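## Task

The left gripper starts out holding the small drink can. Set it down upright on the outer shelf, just under the sill of the service window. The window's clear pane slides, has a handle, and shuts and latches itself when released. All items on the inner shelf must remain standing and the window must end up closed. The robot must not topple or be left leaning, or the task fails.

## Robot and tools

ROBOT. An omnidirectional base with a column about 1.7 m tall. A carriage rides the column (lift_m) and carries two identical six-joint arms, each with a two-finger gripper. Arm bases sit at about 0.57 m + lift_m above the floor; carriage parts hang about 0.15 m below them. Reach is 0.78 m from the shoulder but only about 0.38 m downward. Hand: about 0.16 m long, 0.1 m wide (0.14 m opened). Parked arm joints 1-6: 0, 0.05, 0.05, 1.45, 0, 0. Cameras: carriage_camera (forward, tilted about 20 degrees down), left_wrist_camera and right_wrist_camera (looking past the fingertips). Images are 672x504.

FRAMES. Base frame: origin on the floor below the base centre, x forward, y left, z up, metres. left_hand and right_hand are reported in it (point between the finger pads), with quat_wxyz; the hand's z runs along the fingers and the fingers open along its y. Odometry frame = base frame at scene start; base_odometry counts wheel turns only, so slip shows as travel; heading in rad, left positive.

TOOLS.
move: one action plus optional cameras and blocking. base takes exactly one relative command, an offset from where the base last reported itself: translate_m (forward +, -2 to 2 m), strafe_m (left +, -2 to 2 m) or rotate_rad (counter-clockwise +, -6.3 to 6.3 rad). joints is a single dictionary for both arms and the lift, keyed by joint name, with absolute targets: lift_m 0 to 1 m; for each arm (left_/right_ prefix) joint1_rad -2.617 to 3.054 (yaw about vertical, 0 forward, + left), joint2_rad 0 to 3.141 (shoulder: 0 back-level, 1.57 up, 3.14 forward-level), joint3_rad 0 to 3.141 (elbow, 0 folded, 3.14 straight), joint4_rad -1.57 to 1.57 (wrist pitch, + lifts fingertips), joint5_rad -1.57 to 1.57 (wrist yaw, + turns fingertips right), joint6_rad -2.094 to 2.094 (roll, + clockwise seen from forearm), gripper_m 0 to 0.093 (pad gap in m). speeds caps this action's top speed: translate_m/strafe_m 0.02-0.5 m/s, rotate_rad 0.05-1.57 rad/s, lift_m 0.08-0.27 m/s (default 0.25). min_time_s (0.1-8 s) sets a lower bound on arm/gripper motion duration; 2 or more gives straighter, gentler hand paths. Actions are capped near 14-15 s (time_out). blocking true (default) returns when everything rests; false returns within about 0.5 s, and wait(0) then reports the 'earlier move'. A later move overrides only the targets it names. With no action, move returns state, images and the scene number. Out-of-range values are refused; unknown keys make the call invalid.
wait: seconds 0 to 10; returns early once running moves settle.
stop: brakes all running motions (not instantly; the base coasts).
zoom_image: camera plus region [x0, y0, x1, y1] in pixels, at most 504 by 504, of that camera's latest image.
finished_scene: scene = current scene number; ends it irreversibly and gives the next task.

RESULTS. The move line says done or the worst status. base_status/joint_status: done, moving, off_target (rested short, may still push), contact_stop, time_out, stopped, not_followed (a self-collision check refused the arm's targets; the gripper still acts), limit_stop_at_motor_heat. After a refusal or an uncommanded stop, later move/wait/finished_scene calls in the same reply are skipped. on_its_own lists things the robot did unprompted ('held at' is a target). motor_effort is percent of max, bracket = peak in last action; a falling lift effort while lowering means the hand or load is resting on something. Joint torques are noisy and offset. Gripper readings: gripping reads up to 0.005 m narrower (sometimes up to 0.002 wider) than the object; closed on nothing 0.000-0.003. Release by commanding well above the reading. MOTOR HOT appears at 75 °C; at 100 °C that arm goes limp for 30-60 s (OVER-TEMPERATURE FAULT) and must be resent its targets afterwards.

CAUTIONS. The held can must not be dropped or released while moving; lower it until it rests, then open. The pane self-closes when let go, so keep it held open (handle) while passing the can through, then ease it shut, not slamming. Don't disturb items on the inner shelf. Reported hand positions drift from truth, usually reading too high at long reach; loaded hands sag. Arms have no contact stop and keep pressing; base drives stop on contact, sometimes late, and can bend an arm while reporting done. After a blocked drive, back off about 0.2 m. Never drive away while a hand grips the window handle fast; don't pull hard on it. Tipping risk rises with a high carriage, stretched or loaded arms, pushes, sudden stops. Keep arms from touching each other. Park arms when idle to avoid heat, which accrues even while you are composing replies, during which the robot also keeps moving. Don't hit fixed objects hard or let anything fall far or leave the work area.

Each tool is called by a JSON object that holds its "fn" and its "kwargs", one argument or row to a line.

## Session

{"fn": "move", "kwargs": {
  "cameras": ["all"]
}}

Scene clock: 0.00 s.
Joint torques (N m): no reading
base_odometry: x=+0.000 y=+0.000 heading=+0.000
base_status: not commanded
joint_positions: lift_m=+0.366 left_joint1_rad=-0.019 left_joint2_rad=+0.597 left_joint3_rad=+0.248 left_joint4_rad=-0.393 left_joint5_rad=-0.014 left_joint6_rad=-0.011 left_gripper_m=+0.05136 right_joint1_rad=+0.004 right_joint2_rad=+0.040 right_joint3_rad=+0.061 right_joint4_rad=+1.430 right_joint5_rad=-0.049 right_joint6_rad=+0.050 right_gripper_m=+0.09396
joint_status: not commanded
motor_effort: lift_m=+25 drive_wheels=+0
left_hand: x=+0.4550 y=+0.3099 z=+1.0062 quat_wxyz=(+0.403, +0.001, +0.915, +0.000) (m; base frame)
right_hand: x=+0.2490 y=-0.3032 z=+1.3746 quat_wxyz=(+0.998, -0.023, +0.060, +0.028) (m; base frame)
pictures: carriage_camera, left_wrist_camera, right_wrist_camera

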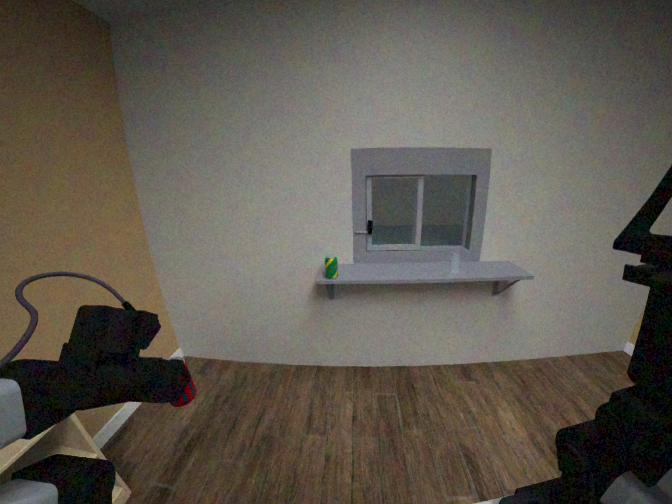

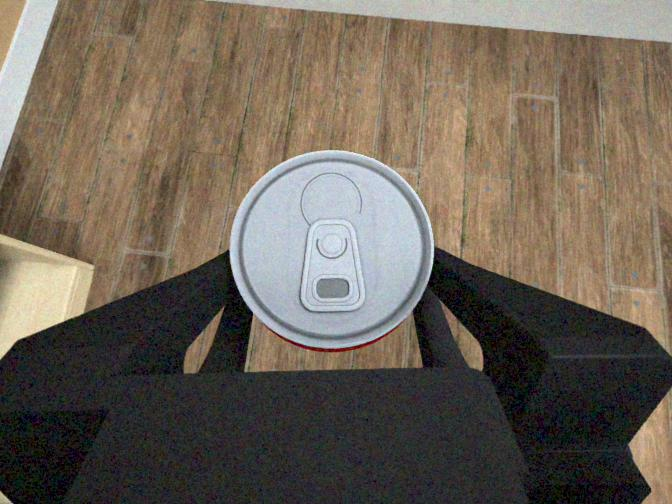

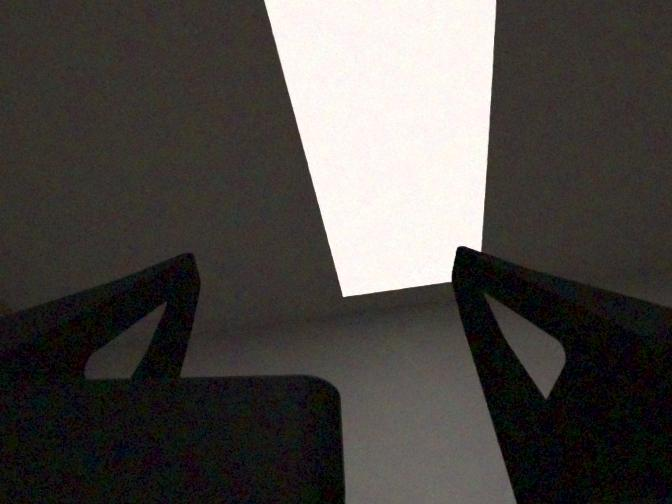

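{"fn": "zoom_image", "kwargs": {
  "camera": "carriage_camera",
  "region": [300, 130, 560, 310]
}}

{"fn": "zoom_image", "kwargs": {
  "camera": "carriage_camera",
  "region": [340, 160, 420, 260]
}}

Scaled by 1.938 from the camera's 672x504 image, which has a finer 960x720 frame.

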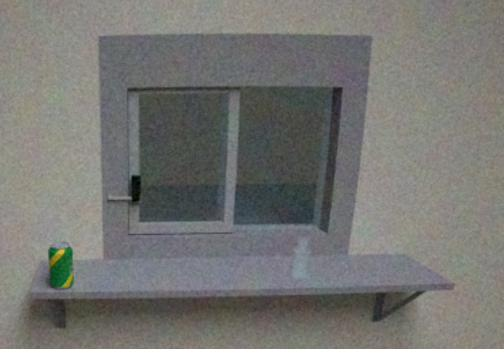

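Scaled by 5.040 from the camera's 672x504 image, which has a finer 960x720 frame.

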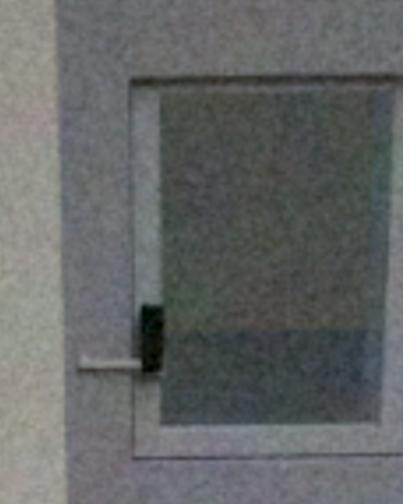

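{"fn": "zoom_image", "kwargs": {
  "camera": "carriage_camera",
  "region": [90, 300, 250, 420]
}}

{"fn": "zoom_image", "kwargs": {
  "camera": "carriage_camera",
  "region": [300, 230, 400, 305]
}}

{"fn": "zoom_image", "kwargs": {
  "camera": "carriage_camera",
  "region": [420, 230, 540, 305]
}}

Scaled by 3.150 from the camera's 672x504 image, which has a finer 960x720 frame.

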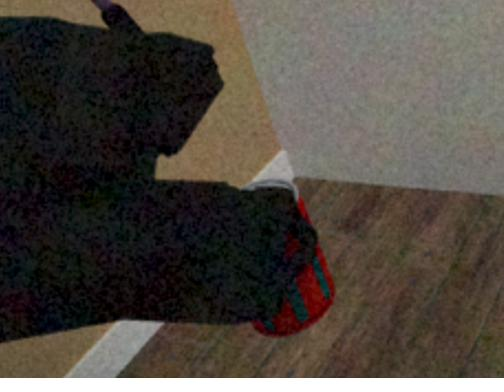

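Scaled by 5.040 from the camera's 672x504 image, which has a finer 960x720 frame.

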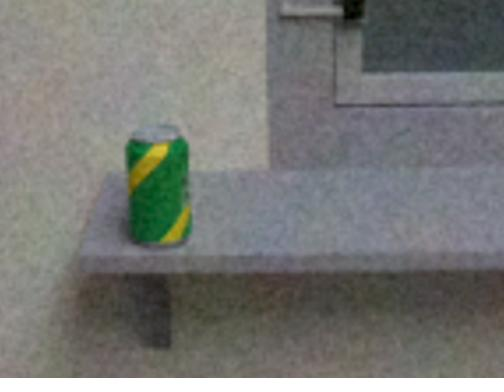

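Scaled by 4.200 from the camera's 672x504 image, which has a finer 960x720 frame.

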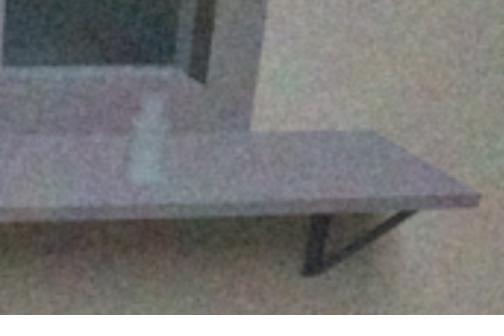

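{"fn": "move", "kwargs": {
  "base": {"translate_m": 0.45},
  "joints": {"lift_m": 0.55},
  "speeds": {"translate_m": 0.3},
  "cameras": []
}}

{"fn": "move", "kwargs": {
  "base": {"strafe_m": -0.4},
  "speeds": {"strafe_m": 0.3},
  "cameras": ["all"]
}}

Scene clock: 121.10 s.
Joint torques (N m): left_arm=[-0.24 0.17 7.46 2.69 -0.1 0.1] | right_arm=[-0.18 3.52 4.98 -0.32 -0.01 0.01]
move: done
base_odometry: x=+0.450 y=+0.000 heading=+0.000
base_status: done
joint_positions: lift_m=+0.550 left_joint1_rad=-0.019 left_joint2_rad=+0.597 left_joint3_rad=+0.239 left_joint4_rad=-0.399 left_joint5_rad=-0.014 left_joint6_rad=-0.011 left_gripper_m=+0.05136 right_joint1_rad=+0.004 right_joint2_rad=+0.040 right_joint3_rad=+0.061 right_joint4_rad=+1.430 right_joint5_rad=-0.049 right_joint6_rad=+0.050 right_gripper_m=+0.09396
joint_status: all done
motor_effort: lift_m=+25(32) drive_wheels=-4(11)
left_hand: x=+0.4522 y=+0.3099 z=+1.1847 quat_wxyz=(+0.396, +0.001, +0.918, +0.000) (m; base frame)
right_hand: x=+0.2491 y=-0.3032 z=+1.5581 quat_wxyz=(+0.998, -0.023, +0.060, +0.028) (m; base frame)
pictures: none
No camera images: "cameras" was empty.

Scene clock: 123.93 s.
Joint torques (N m): left_arm=[-0.18 0.16 7.42 2.69 -0.11 0.04] | right_arm=[-0.18 3.52 4.98 -0.35 -0.01 0.01]
move: done
base_odometry: x=+0.450 y=-0.400 heading=+0.001
base_status: done
joint_positions: lift_m=+0.550 left_joint1_rad=-0.019 left_joint2_rad=+0.597 left_joint3_rad=+0.239 left_joint4_rad=-0.399 left_joint5_rad=-0.014 left_joint6_rad=-0.011 left_gripper_m=+0.05136 right_joint1_rad=+0.004 right_joint2_rad=+0.040 right_joint3_rad=+0.061 right_joint4_rad=+1.429 right_joint5_rad=-0.049 right_joint6_rad=+0.050 right_gripper_m=+0.09396
joint_status: not commanded
motor_effort: lift_m=+25(28) drive_wheels=-3(10)
left_hand: x=+0.4522 y=+0.3099 z=+1.1846 quat_wxyz=(+0.396, +0.001, +0.918, +0.000) (m; base frame)
right_hand: x=+0.2492 y=-0.3032 z=+1.5581 quat_wxyz=(+0.998, -0.023, +0.060, +0.028) (m; base frame)
pictures: carriage_camera, left_wrist_camera, right_wrist_camera

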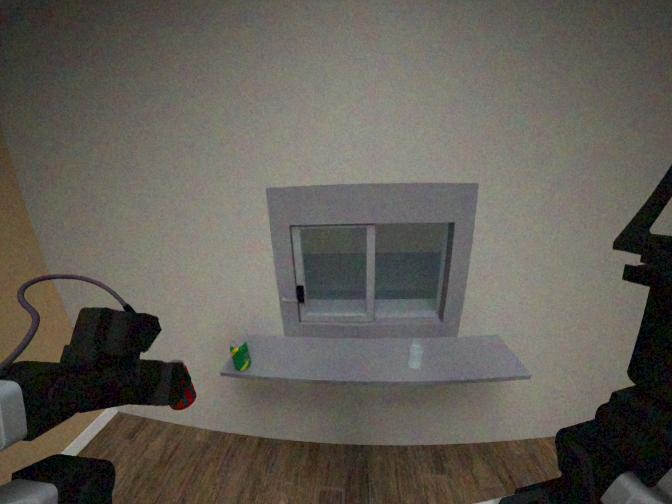

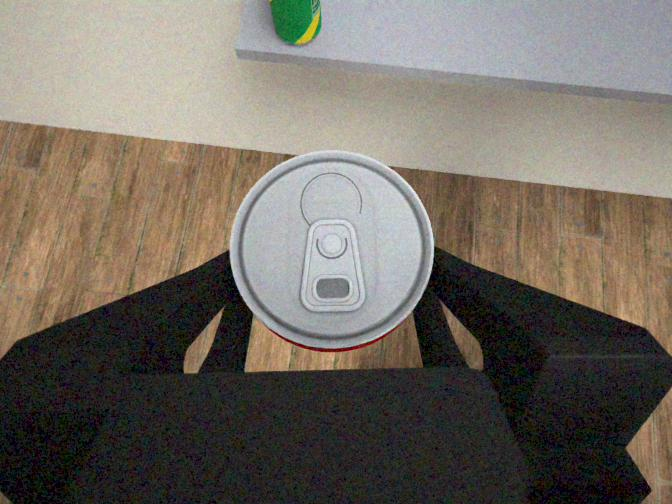

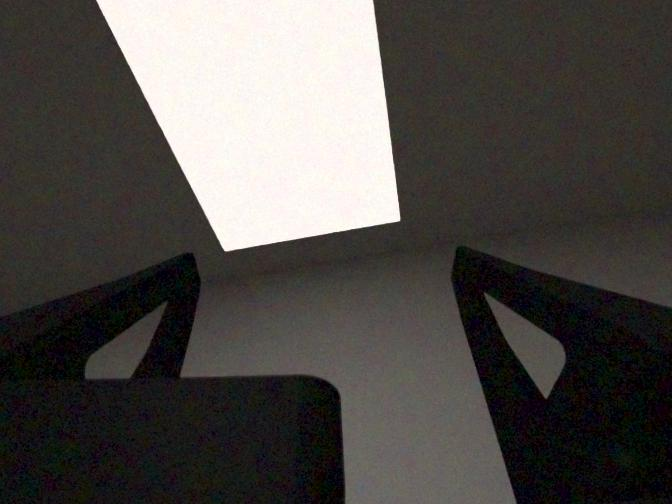

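{"fn": "zoom_image", "kwargs": {
  "camera": "carriage_camera",
  "region": [260, 210, 470, 350]
}}

{"fn": "zoom_image", "kwargs": {
  "camera": "carriage_camera",
  "region": [270, 260, 350, 330]
}}

{"fn": "zoom_image", "kwargs": {
  "camera": "carriage_camera",
  "region": [360, 220, 480, 330]
}}

Scaled by 2.400 from the camera's 672x504 image, which has a finer 960x720 frame.

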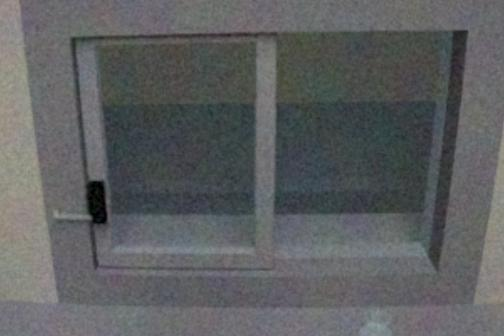

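Scaled by 6.300 from the camera's 672x504 image, which has a finer 960x720 frame.

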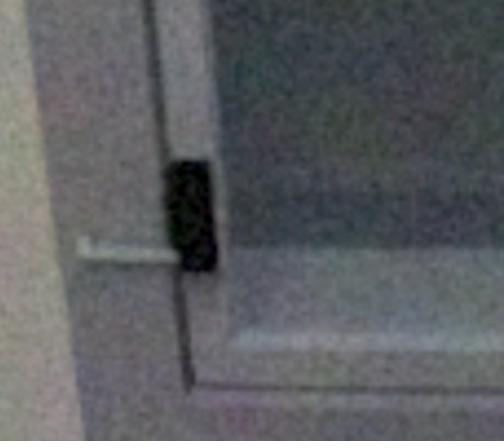

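Scaled by 4.200 from the camera's 672x504 image, which has a finer 960x720 frame.

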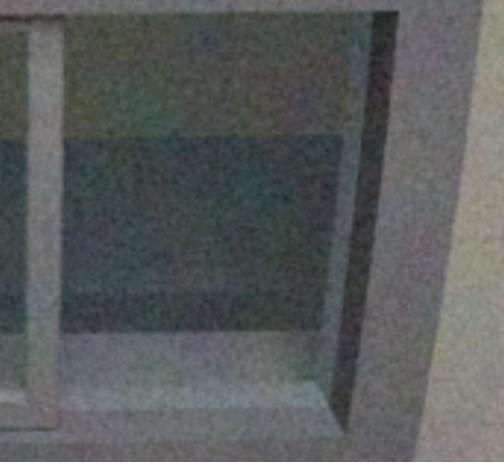

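{"fn": "move", "kwargs": {
  "base": {"rotate_rad": -0.052},
  "speeds": {"rotate_rad": 0.3},
  "cameras": ["carriage_camera"]
}}

Scene clock: 159.50 s.
Joint torques (N m): left_arm=[-0.23 0.21 7.42 2.68 -0.1 0.08] | right_arm=[-0.2 3.51 5 -0.37 -0.01 0.01]
move: done
base_odometry: x=+0.450 y=-0.400 heading=-0.051
base_status: done
joint_positions: lift_m=+0.550 left_joint1_rad=-0.019 left_joint2_rad=+0.597 left_joint3_rad=+0.239 left_joint4_rad=-0.400 left_joint5_rad=-0.014 left_joint6_rad=-0.011 left_gripper_m=+0.05136 right_joint1_rad=+0.004 right_joint2_rad=+0.040 right_joint3_rad=+0.061 right_joint4_rad=+1.429 right_joint5_rad=-0.049 right_joint6_rad=+0.050 right_gripper_m=+0.09396
joint_status: not commanded
motor_effort: lift_m=+26(28) drive_wheels=-3(6)
left_hand: x=+0.4520 y=+0.3099 z=+1.1845 quat_wxyz=(+0.395, +0.001, +0.919, +0.000) (m; base frame)
right_hand: x=+0.2492 y=-0.3032 z=+1.5581 quat_wxyz=(+0.998, -0.023, +0.060, +0.028) (m; base frame)
pictures: carriage_camera

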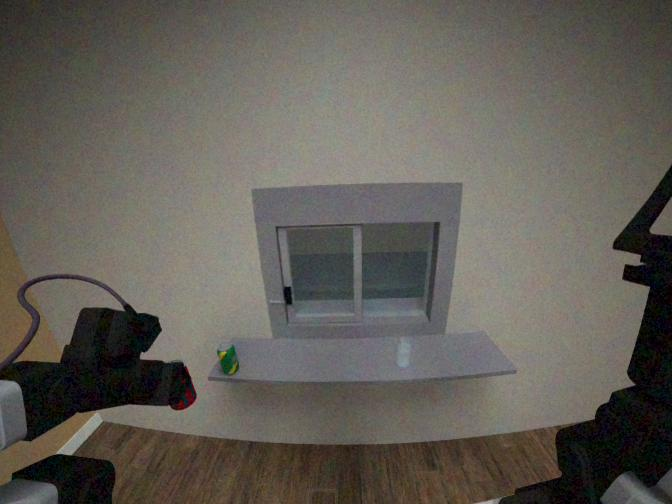

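{"fn": "zoom_image", "kwargs": {
  "camera": "carriage_camera",
  "region": [240, 170, 360, 260]
}}

{"fn": "zoom_image", "kwargs": {
  "camera": "carriage_camera",
  "region": [360, 170, 480, 260]
}}

{"fn": "zoom_image", "kwargs": {
  "camera": "carriage_camera",
  "region": [240, 270, 360, 360]
}}

{"fn": "zoom_image", "kwargs": {
  "camera": "carriage_camera",
  "region": [360, 270, 480, 360]
}}

{"fn": "zoom_image", "kwargs": {
  "camera": "carriage_camera",
  "region": [190, 310, 310, 400]
}}

{"fn": "zoom_image", "kwargs": {
  "camera": "carriage_camera",
  "region": [420, 310, 540, 400]
}}

Scaled by 4.200 from the camera's 672x504 image, which has a finer 960x720 frame.

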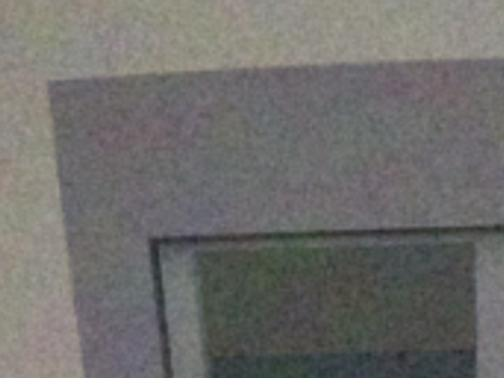

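Scaled by 4.200 from the camera's 672x504 image, which has a finer 960x720 frame.

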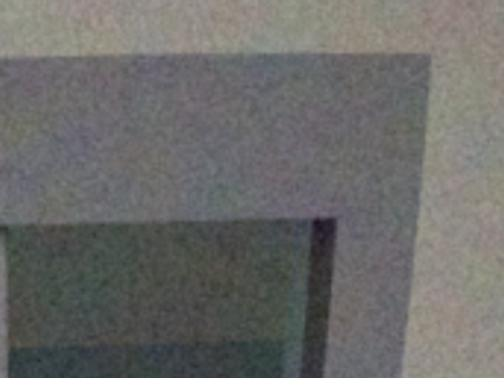

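Scaled by 4.200 from the camera's 672x504 image, which has a finer 960x720 frame.

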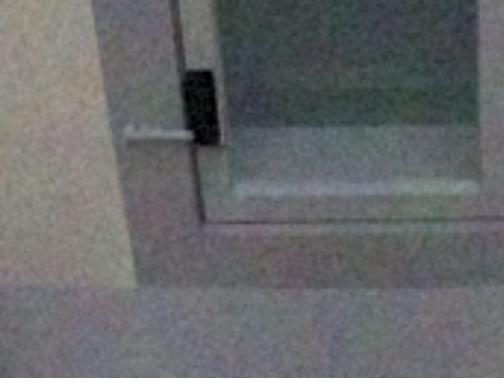

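Scaled by 4.200 from the camera's 672x504 image, which has a finer 960x720 frame.

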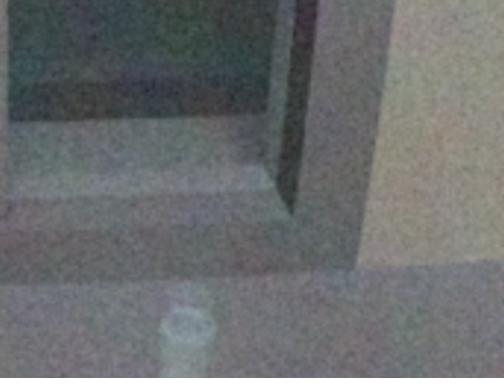

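Scaled by 4.200 from the camera's 672x504 image, which has a finer 960x720 frame.

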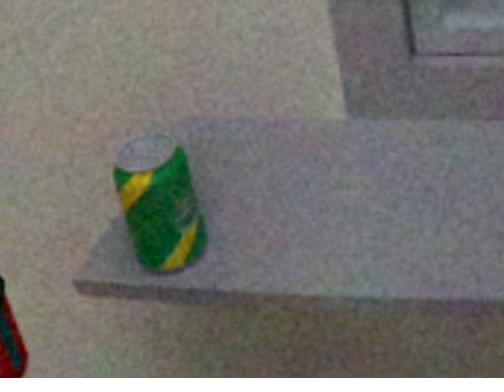

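Scaled by 4.200 from the camera's 672x504 image, which has a finer 960x720 frame.

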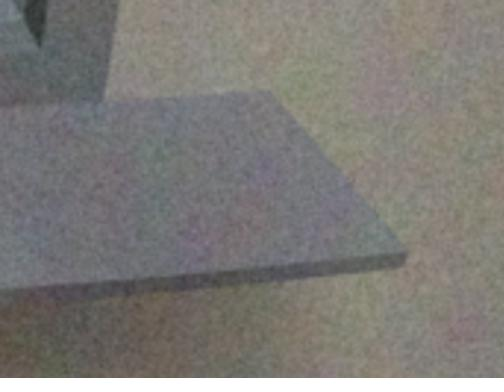

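{"fn": "move", "kwargs": {
  "base": {"translate_m": 0.25},
  "speeds": {"translate_m": 0.25},
  "cameras": ["all"]
}}

{"fn": "zoom_image", "kwargs": {
  "camera": "carriage_camera",
  "region": [210, 190, 360, 300]
}}

{"fn": "zoom_image", "kwargs": {
  "camera": "carriage_camera",
  "region": [360, 190, 510, 300]
}}

{"fn": "zoom_image", "kwargs": {
  "camera": "carriage_camera",
  "region": [210, 300, 360, 410]
}}

{"fn": "zoom_image", "kwargs": {
  "camera": "carriage_camera",
  "region": [360, 300, 510, 410]
}}

Scene clock: 336.83 s.
Joint torques (N m): left_arm=[-0.2 0.16 7.5 2.7 -0.09 0.08] | right_arm=[-0.17 3.45 5 -0.32 -0.01 0.01]
move: done
base_odometry: x=+0.700 y=-0.413 heading=-0.051
base_status: done
joint_positions: lift_m=+0.550 left_joint1_rad=-0.019 left_joint2_rad=+0.597 left_joint3_rad=+0.239 left_joint4_rad=-0.401 left_joint5_rad=-0.014 left_joint6_rad=-0.011 left_gripper_m=+0.05136 right_joint1_rad=+0.004 right_joint2_rad=+0.040 right_joint3_rad=+0.061 right_joint4_rad=+1.428 right_joint5_rad=-0.049 right_joint6_rad=+0.050 right_gripper_m=+0.09396
joint_status: not commanded
motor_effort: lift_m=+23(28) drive_wheels=-3(8)
left_hand: x=+0.4518 y=+0.3099 z=+1.1843 quat_wxyz=(+0.395, +0.001, +0.919, +0.000) (m; base frame)
right_hand: x=+0.2496 y=-0.3032 z=+1.5581 quat_wxyz=(+0.997, -0.023, +0.061, +0.028) (m; base frame)
pictures: carriage_camera, left_wrist_camera, right_wrist_camera

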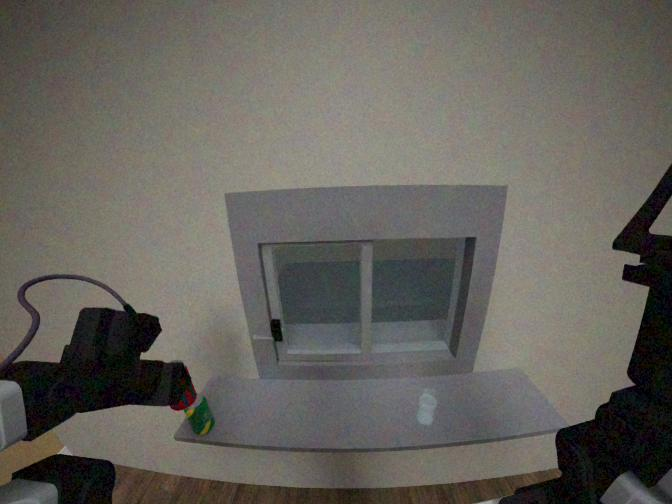

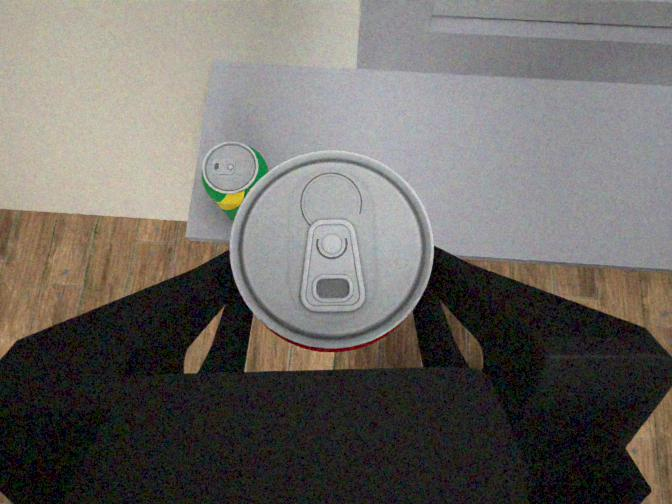

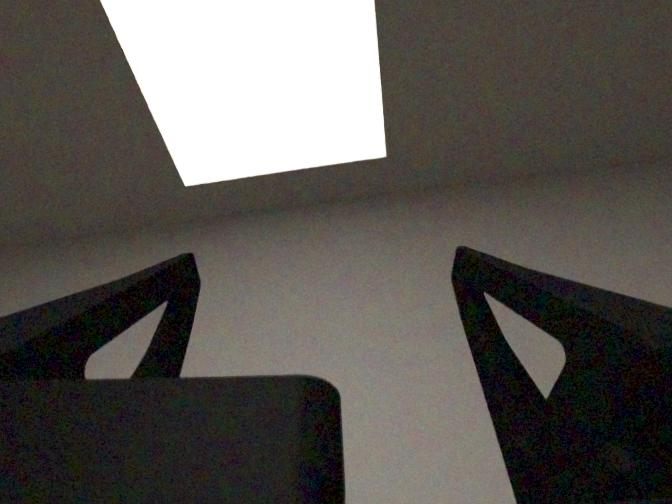

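Scaled by 3.360 from the camera's 672x504 image, which has a finer 960x720 frame.

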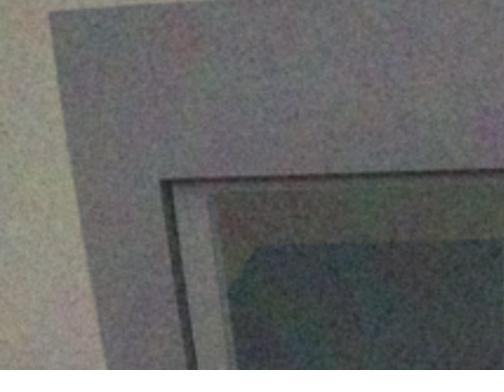

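Scaled by 3.360 from the camera's 672x504 image, which has a finer 960x720 frame.

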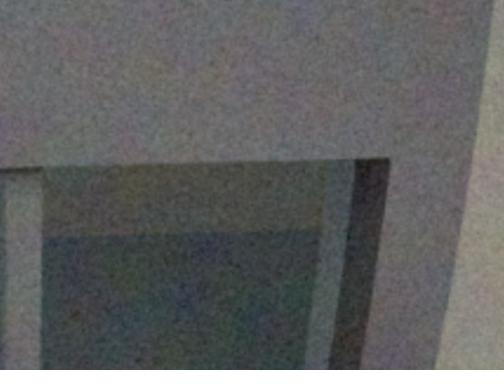

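Scaled by 3.360 from the camera's 672x504 image, which has a finer 960x720 frame.

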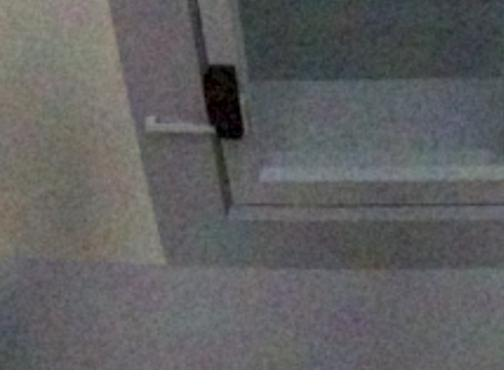

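Scaled by 3.360 from the camera's 672x504 image, which has a finer 960x720 frame.

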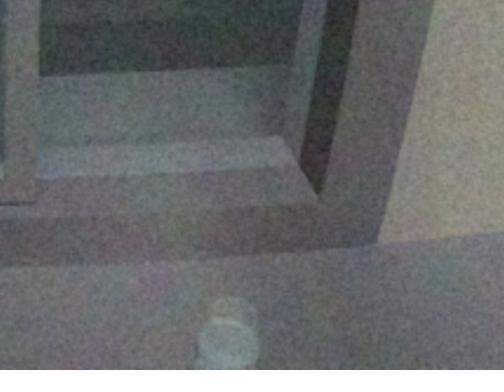

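{"fn": "move", "kwargs": {
  "base": {"rotate_rad": -0.042},
  "speeds": {"rotate_rad": 0.3},
  "cameras": []
}}

{"fn": "move", "kwargs": {
  "base": {"strafe_m": 0.085},
  "joints": {"lift_m": 0.42},
  "speeds": {"strafe_m": 0.1},
  "cameras": ["carriage_camera", "left_wrist_camera"]
}}

Scene clock: 408.17 s.
Joint torques (N m): left_arm=[-0.14 0.14 7.46 2.7 -0.08 0.06] | right_arm=[-0.17 3.54 5.01 -0.33 -0.01 0.01]
move: done
base_odometry: x=+0.700 y=-0.413 heading=-0.093
base_status: done
joint_positions: lift_m=+0.550 left_joint1_rad=-0.019 left_joint2_rad=+0.597 left_joint3_rad=+0.239 left_joint4_rad=-0.402 left_joint5_rad=-0.014 left_joint6_rad=-0.011 left_gripper_m=+0.05136 right_joint1_rad=+0.004 right_joint2_rad=+0.040 right_joint3_rad=+0.061 right_joint4_rad=+1.428 right_joint5_rad=-0.049 right_joint6_rad=+0.050 right_gripper_m=+0.09396
joint_status: not commanded
motor_effort: lift_m=+25(27) drive_wheels=-4(6)
left_hand: x=+0.4518 y=+0.3099 z=+1.1842 quat_wxyz=(+0.394, +0.001, +0.919, +0.000) (m; base frame)
right_hand: x=+0.2495 y=-0.3032 z=+1.5581 quat_wxyz=(+0.997, -0.023, +0.061, +0.028) (m; base frame)
pictures: none
No camera images: "cameras" was empty.

Scene clock: 409.70 s.
Joint torques (N m): left_arm=[-0.1 0.1 7.5 2.78 -0.09 0.06] | right_arm=[-0.18 3.59 5.01 -0.31 0 0.01]
move: done
base_odometry: x=+0.708 y=-0.328 heading=-0.093
base_status: done
joint_positions: lift_m=+0.420 left_joint1_rad=-0.019 left_joint2_rad=+0.597 left_joint3_rad=+0.239 left_joint4_rad=-0.410 left_joint5_rad=-0.014 left_joint6_rad=-0.011 left_gripper_m=+0.05136 right_joint1_rad=+0.004 right_joint2_rad=+0.040 right_joint3_rad=+0.061 right_joint4_rad=+1.428 right_joint5_rad=-0.049 right_joint6_rad=+0.050 right_gripper_m=+0.09396
joint_status: all done
motor_effort: lift_m=+27(28) drive_wheels=-2(8)
left_hand: x=+0.4504 y=+0.3100 z=+1.0526 quat_wxyz=(+0.391, +0.001, +0.920, +0.000) (m; base frame)
right_hand: x=+0.2495 y=-0.3032 z=+1.4280 quat_wxyz=(+0.997, -0.023, +0.061, +0.028) (m; base frame)
pictures: carriage_camera, left_wrist_camera

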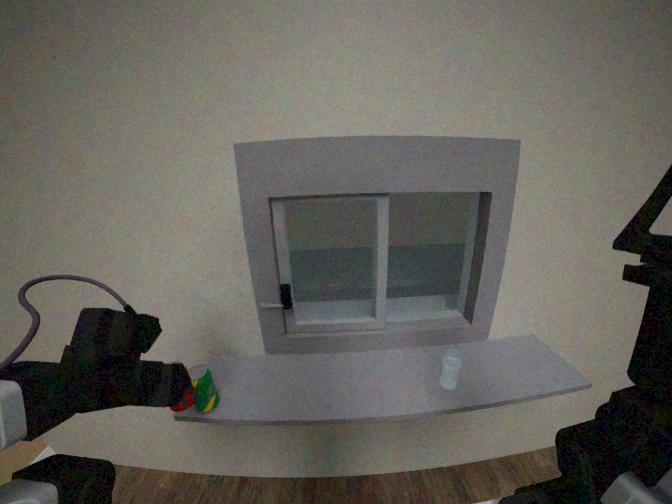

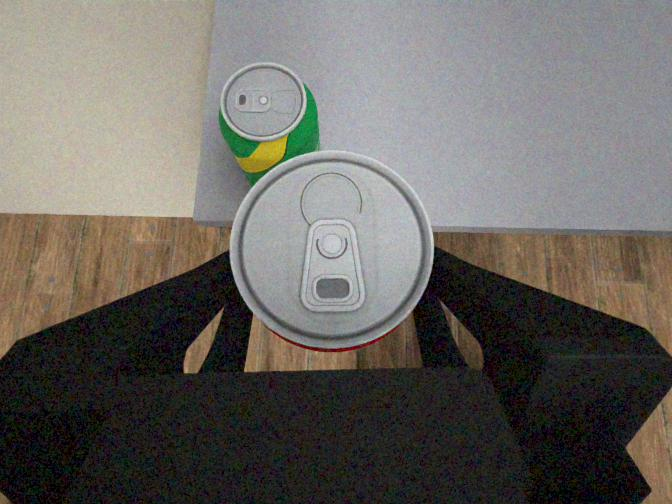

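{"fn": "move", "kwargs": {
  "joints": {"left_joint2_rad": 0.58, "left_joint3_rad": 0.774, "left_joint4_rad": -0.95},
  "min_time_s": 2.0,
  "cameras": []
}}

{"fn": "move", "kwargs": {
  "base": {"rotate_rad": -0.02},
  "joints": {"right_joint1_rad": 1.263, "right_joint2_rad": 2.204, "right_joint3_rad": 0.905, "right_joint4_rad": 1.3, "right_joint5_rad": 0.913, "right_joint6_rad": 0.0},
  "speeds": {"rotate_rad": 0.2},
  "min_time_s": 3.0,
  "cameras": ["all"]
}}

Scene clock: 449.07 s.
Joint torques (N m): left_arm=[-0.12 -0.09 8.64 2.51 -0.08 0.07] | right_arm=[-0.18 3.52 5 -0.33 0 0.02]
move: done
base_odometry: x=+0.708 y=-0.328 heading=-0.093
base_status: not commanded
joint_positions: lift_m=+0.420 left_joint1_rad=-0.019 left_joint2_rad=+0.589 left_joint3_rad=+0.740 left_joint4_rad=-0.981 left_joint5_rad=-0.014 left_joint6_rad=-0.011 left_gripper_m=+0.05136 right_joint1_rad=+0.004 right_joint2_rad=+0.040 right_joint3_rad=+0.061 right_joint4_rad=+1.428 right_joint5_rad=-0.049 right_joint6_rad=+0.050 right_gripper_m=+0.09396
joint_status: all done
motor_effort: lift_m=+27(29) drive_wheels=-2(2)
left_hand: x=+0.4209 y=+0.3105 z=+1.1660 quat_wxyz=(+0.362, +0.001, +0.932, +0.001) (m; base frame)
right_hand: x=+0.2495 y=-0.3032 z=+1.4280 quat_wxyz=(+0.997, -0.023, +0.061, +0.028) (m; base frame)
pictures: none
No camera images: "cameras" was empty.

Scene clock: 452.37 s.
Joint torques (N m): left_arm=[-0.14 -0.05 8.57 2.54 -0.11 0.05] | right_arm=[0.38 -6.8 6.12 1.87 0.12 -0.08]
move: done
base_odometry: x=+0.708 y=-0.328 heading=-0.112
base_status: done
joint_positions: lift_m=+0.420 left_joint1_rad=-0.019 left_joint2_rad=+0.589 left_joint3_rad=+0.740 left_joint4_rad=-0.985 left_joint5_rad=-0.014 left_joint6_rad=-0.011 left_gripper_m=+0.05136 right_joint1_rad=+1.257 right_joint2_rad=+2.190 right_joint3_rad=+0.881 right_joint4_rad=+1.302 right_joint5_rad=+0.903 right_joint6_rad=+0.009 right_gripper_m=+0.09396
joint_status: all done
motor_effort: lift_m=+26(28) drive_wheels=-5(7)
left_hand: x=+0.4201 y=+0.3105 z=+1.1653 quat_wxyz=(+0.360, +0.001, +0.933, +0.001) (m; base frame)
right_hand: x=+0.4969 y=+0.0989 z=+1.0990 quat_wxyz=(+0.694, -0.123, +0.698, +0.125) (m; base frame)
pictures: carriage_camera, left_wrist_camera, right_wrist_camera

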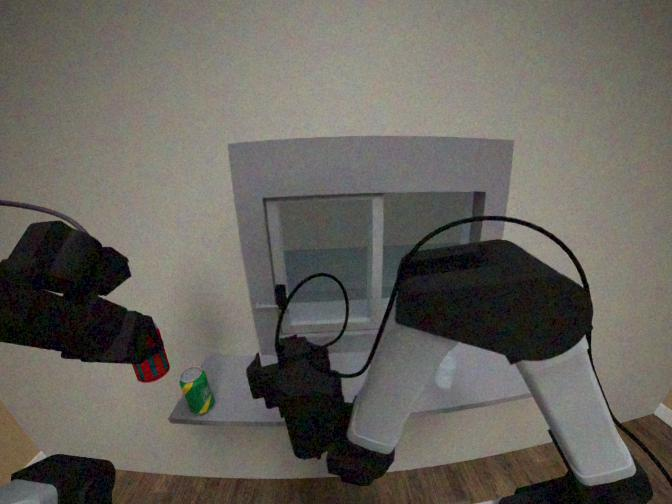

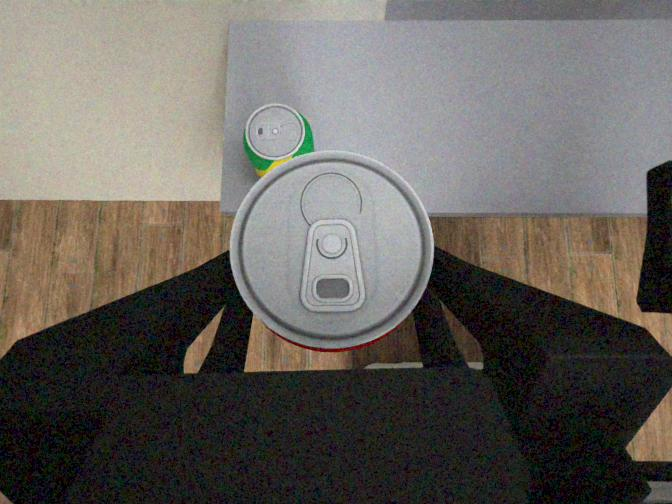

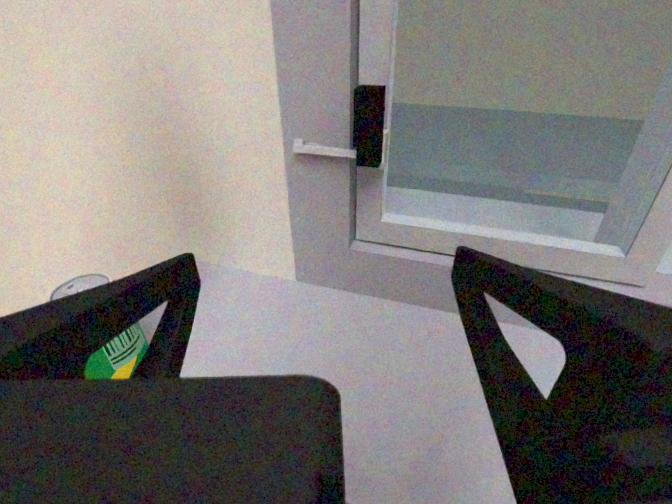

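{"fn": "zoom_image", "kwargs": {
  "camera": "right_wrist_camera",
  "region": [270, 60, 430, 190]
}}

{"fn": "zoom_image", "kwargs": {
  "camera": "right_wrist_camera",
  "region": [340, 90, 672, 310]
}}

Scaled by 3.150 from the camera's 672x504 image, which has a finer 960x720 frame.

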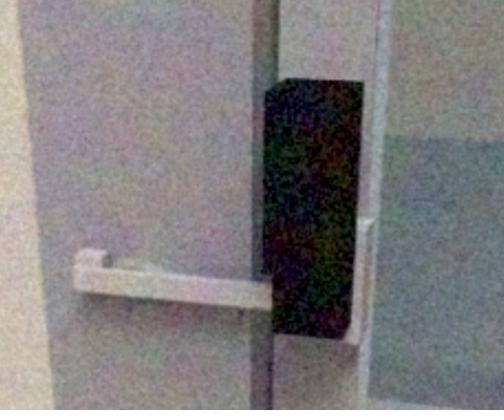

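Scaled by 1.518 from the camera's 672x504 image, which has a finer 960x720 frame.

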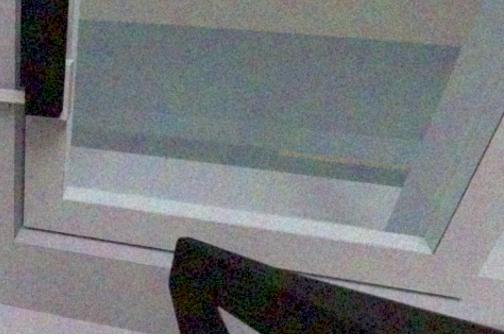

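{"fn": "move", "kwargs": {
  "base": {"translate_m": 0.17},
  "speeds": {"translate_m": 0.15},
  "cameras": ["all"]
}}

{"fn": "zoom_image", "kwargs": {
  "camera": "right_wrist_camera",
  "region": [150, 0, 500, 250]
}}

Scene clock: 469.20 s.
Joint torques (N m): left_arm=[-0.14 0.23 8.51 2.56 -0.08 0.08] | right_arm=[0.27 -6.9 6.13 1.88 0.05 -0.09]
move: done
base_odometry: x=+0.877 y=-0.347 heading=-0.112
base_status: done
joint_positions: lift_m=+0.420 left_joint1_rad=-0.019 left_joint2_rad=+0.587 left_joint3_rad=+0.740 left_joint4_rad=-0.987 left_joint5_rad=-0.014 left_joint6_rad=-0.011 left_gripper_m=+0.05136 right_joint1_rad=+1.258 right_joint2_rad=+2.190 right_joint3_rad=+0.881 right_joint4_rad=+1.302 right_joint5_rad=+0.907 right_joint6_rad=+0.009 right_gripper_m=+0.09396
joint_status: not commanded
motor_effort: lift_m=+26(28) drive_wheels=-3(9)
left_hand: x=+0.4196 y=+0.3105 z=+1.1653 quat_wxyz=(+0.360, +0.001, +0.933, +0.001) (m; base frame)
right_hand: x=+0.4966 y=+0.0986 z=+1.0990 quat_wxyz=(+0.695, -0.122, +0.698, +0.125) (m; base frame)
pictures: carriage_camera, left_wrist_camera, right_wrist_camera

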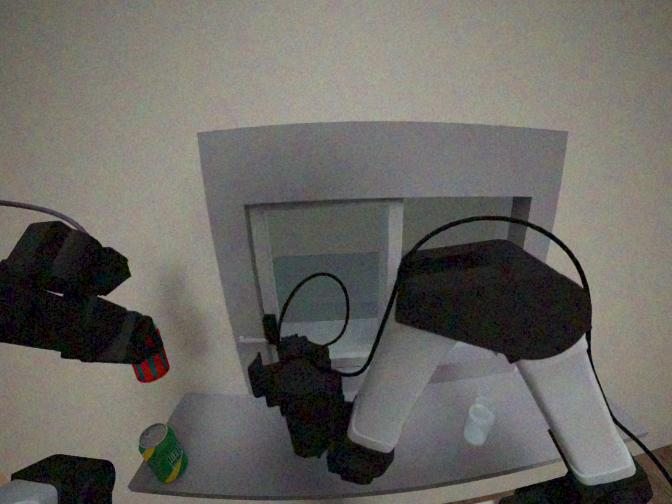

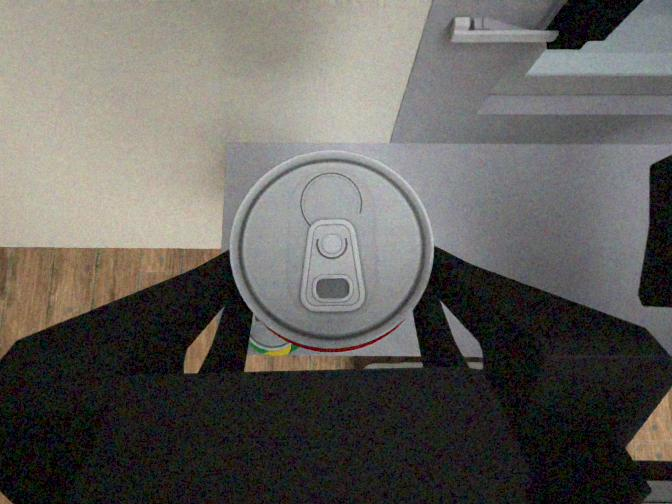

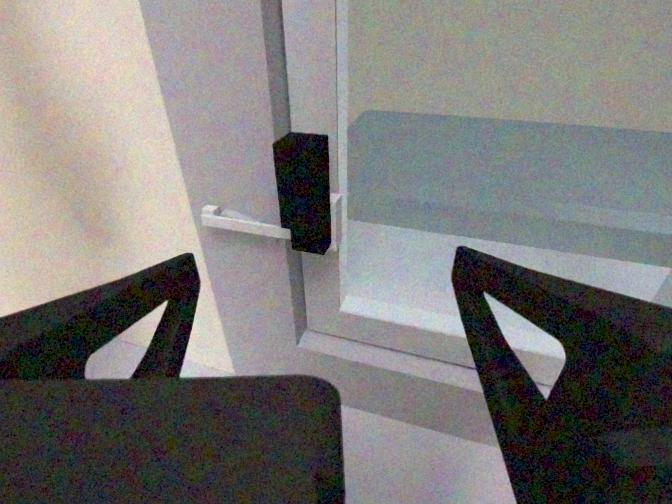

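Scaled by 1.440 from the camera's 672x504 image, which has a finer 960x720 frame.

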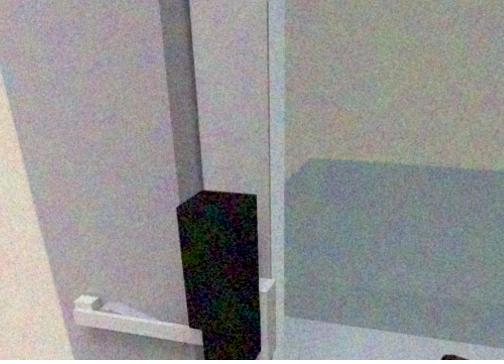

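{"fn": "move", "kwargs": {
  "joints": {"right_joint1_rad": 1.316, "right_joint2_rad": 2.505, "right_joint3_rad": 1.32, "right_joint4_rad": 1.191, "right_joint5_rad": 0.966, "right_joint6_rad": 0.0},
  "min_time_s": 2.0,
  "cameras": ["right_wrist_camera", "carriage_camera"]
}}

{"fn": "zoom_image", "kwargs": {
  "camera": "right_wrist_camera",
  "region": [180, 60, 480, 260]
}}

Scene clock: 528.43 s.
Joint torques (N m): left_arm=[-0.1 0.16 8.61 2.54 -0.12 0.06] | right_arm=[0.59 -8.59 6.78 1.79 0.03 -0.09]
move: done
base_odometry: x=+0.877 y=-0.347 heading=-0.112
base_status: not commanded
joint_positions: lift_m=+0.420 left_joint1_rad=-0.019 left_joint2_rad=+0.587 left_joint3_rad=+0.740 left_joint4_rad=-0.987 left_joint5_rad=-0.014 left_joint6_rad=-0.011 left_gripper_m=+0.05136 right_joint1_rad=+1.307 right_joint2_rad=+2.486 right_joint3_rad=+1.294 right_joint4_rad=+1.198 right_joint5_rad=+0.958 right_joint6_rad=+0.009 right_gripper_m=+0.09396
joint_status: all done
motor_effort: lift_m=+25(28) drive_wheels=-3(3)
left_hand: x=+0.4196 y=+0.3105 z=+1.1653 quat_wxyz=(+0.360, +0.001, +0.933, +0.001) (m; base frame)
right_hand: x=+0.5005 y=+0.1817 z=+1.0623 quat_wxyz=(+0.696, -0.118, +0.696, +0.128) (m; base frame)
pictures: carriage_camera, right_wrist_camera

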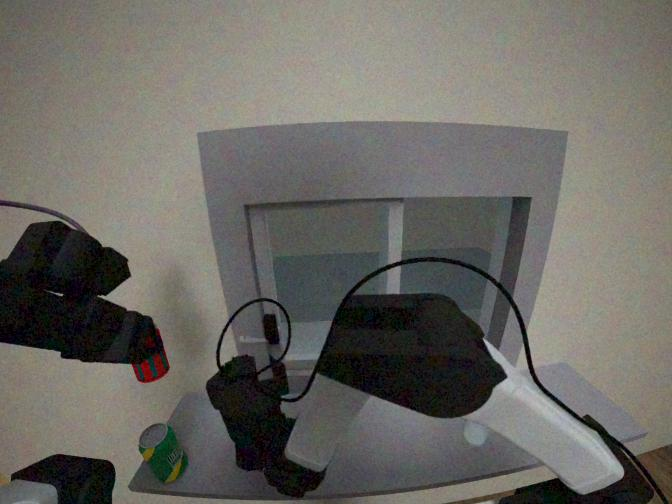

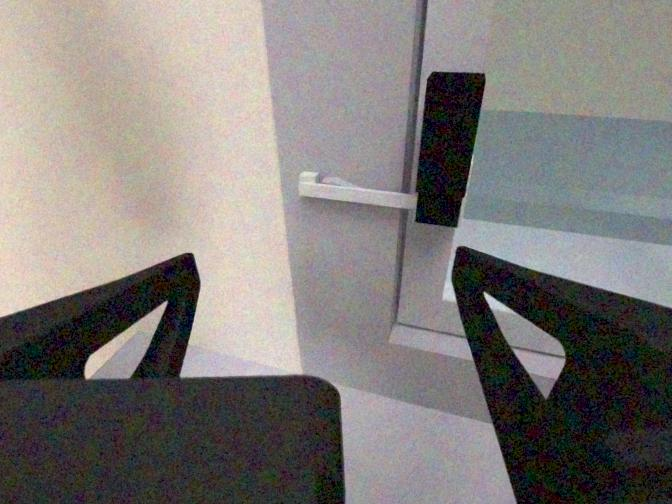

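Scaled by 1.680 from the camera's 672x504 image, which has a finer 960x720 frame.

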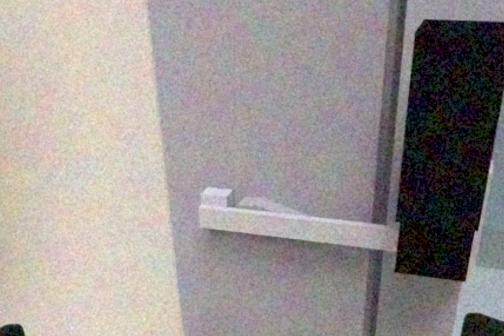

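{"fn": "zoom_image", "kwargs": {
  "camera": "right_wrist_camera",
  "region": [285, 150, 405, 230]
}}

{"fn": "zoom_image", "kwargs": {
  "camera": "right_wrist_camera",
  "region": [390, 60, 510, 240]
}}

Scaled by 4.200 from the camera's 672x504 image, which has a finer 960x720 frame.

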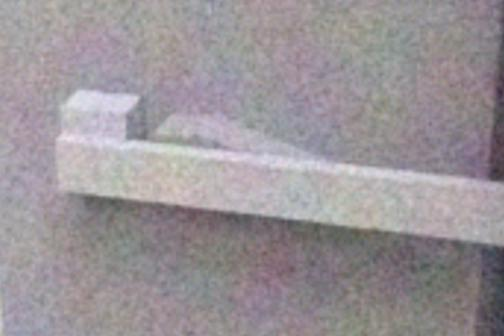

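Scaled by 2.800 from the camera's 672x504 image, which has a finer 960x720 frame.

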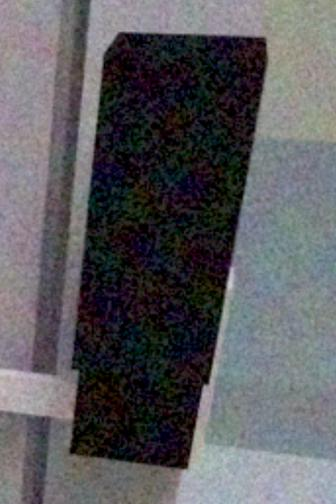

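{"fn": "wait", "kwargs": {
  "seconds": 0.0,
  "cameras": ["left_wrist_camera"]
}}

{"fn": "zoom_image", "kwargs": {
  "camera": "left_wrist_camera",
  "region": [430, 0, 630, 100]
}}

{"fn": "zoom_image", "kwargs": {
  "camera": "left_wrist_camera",
  "region": [440, 0, 570, 60]
}}

Scene clock: 566.50 s.
Joint torques (N m): left_arm=[-0.2 0.1 8.62 2.52 -0.07 0.08] | right_arm=[0.59 -8.61 6.76 1.79 0.06 -0.09]
base_odometry: x=+0.877 y=-0.347 heading=-0.112
base_status: not commanded
joint_positions: lift_m=+0.420 left_joint1_rad=-0.019 left_joint2_rad=+0.587 left_joint3_rad=+0.740 left_joint4_rad=-0.987 left_joint5_rad=-0.014 left_joint6_rad=-0.011 left_gripper_m=+0.05136 right_joint1_rad=+1.307 right_joint2_rad=+2.486 right_joint3_rad=+1.294 right_joint4_rad=+1.197 right_joint5_rad=+0.958 right_joint6_rad=+0.009 right_gripper_m=+0.09396
joint_status: all done
motor_effort: lift_m=+26(28) drive_wheels=-3(3)
left_hand: x=+0.4196 y=+0.3105 z=+1.1653 quat_wxyz=(+0.360, +0.001, +0.933, +0.001) (m; base frame)
right_hand: x=+0.5005 y=+0.1816 z=+1.0623 quat_wxyz=(+0.696, -0.118, +0.696, +0.127) (m; base frame)
pictures: left_wrist_camera

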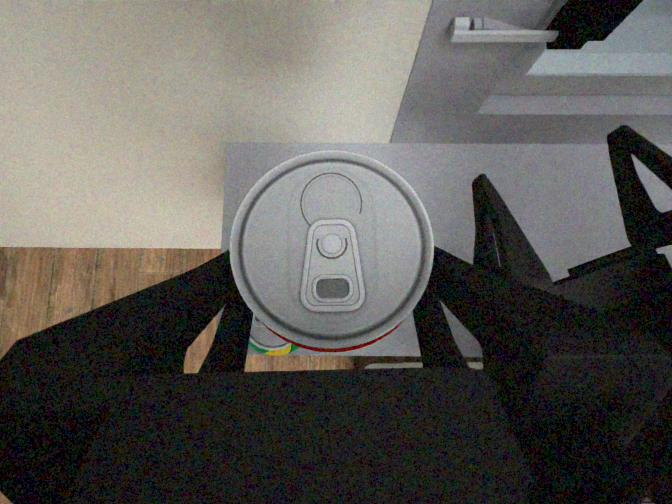

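Scaled by 2.520 from the camera's 672x504 image, which has a finer 960x720 frame.

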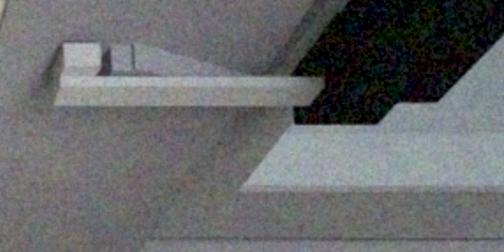

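Scaled by 3.877 from the camera's 672x504 image, which has a finer 960x720 frame.

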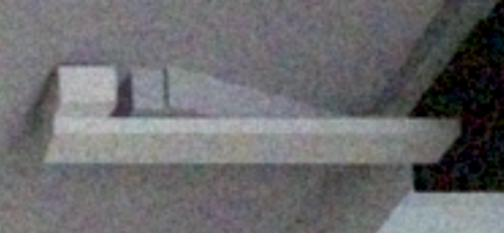

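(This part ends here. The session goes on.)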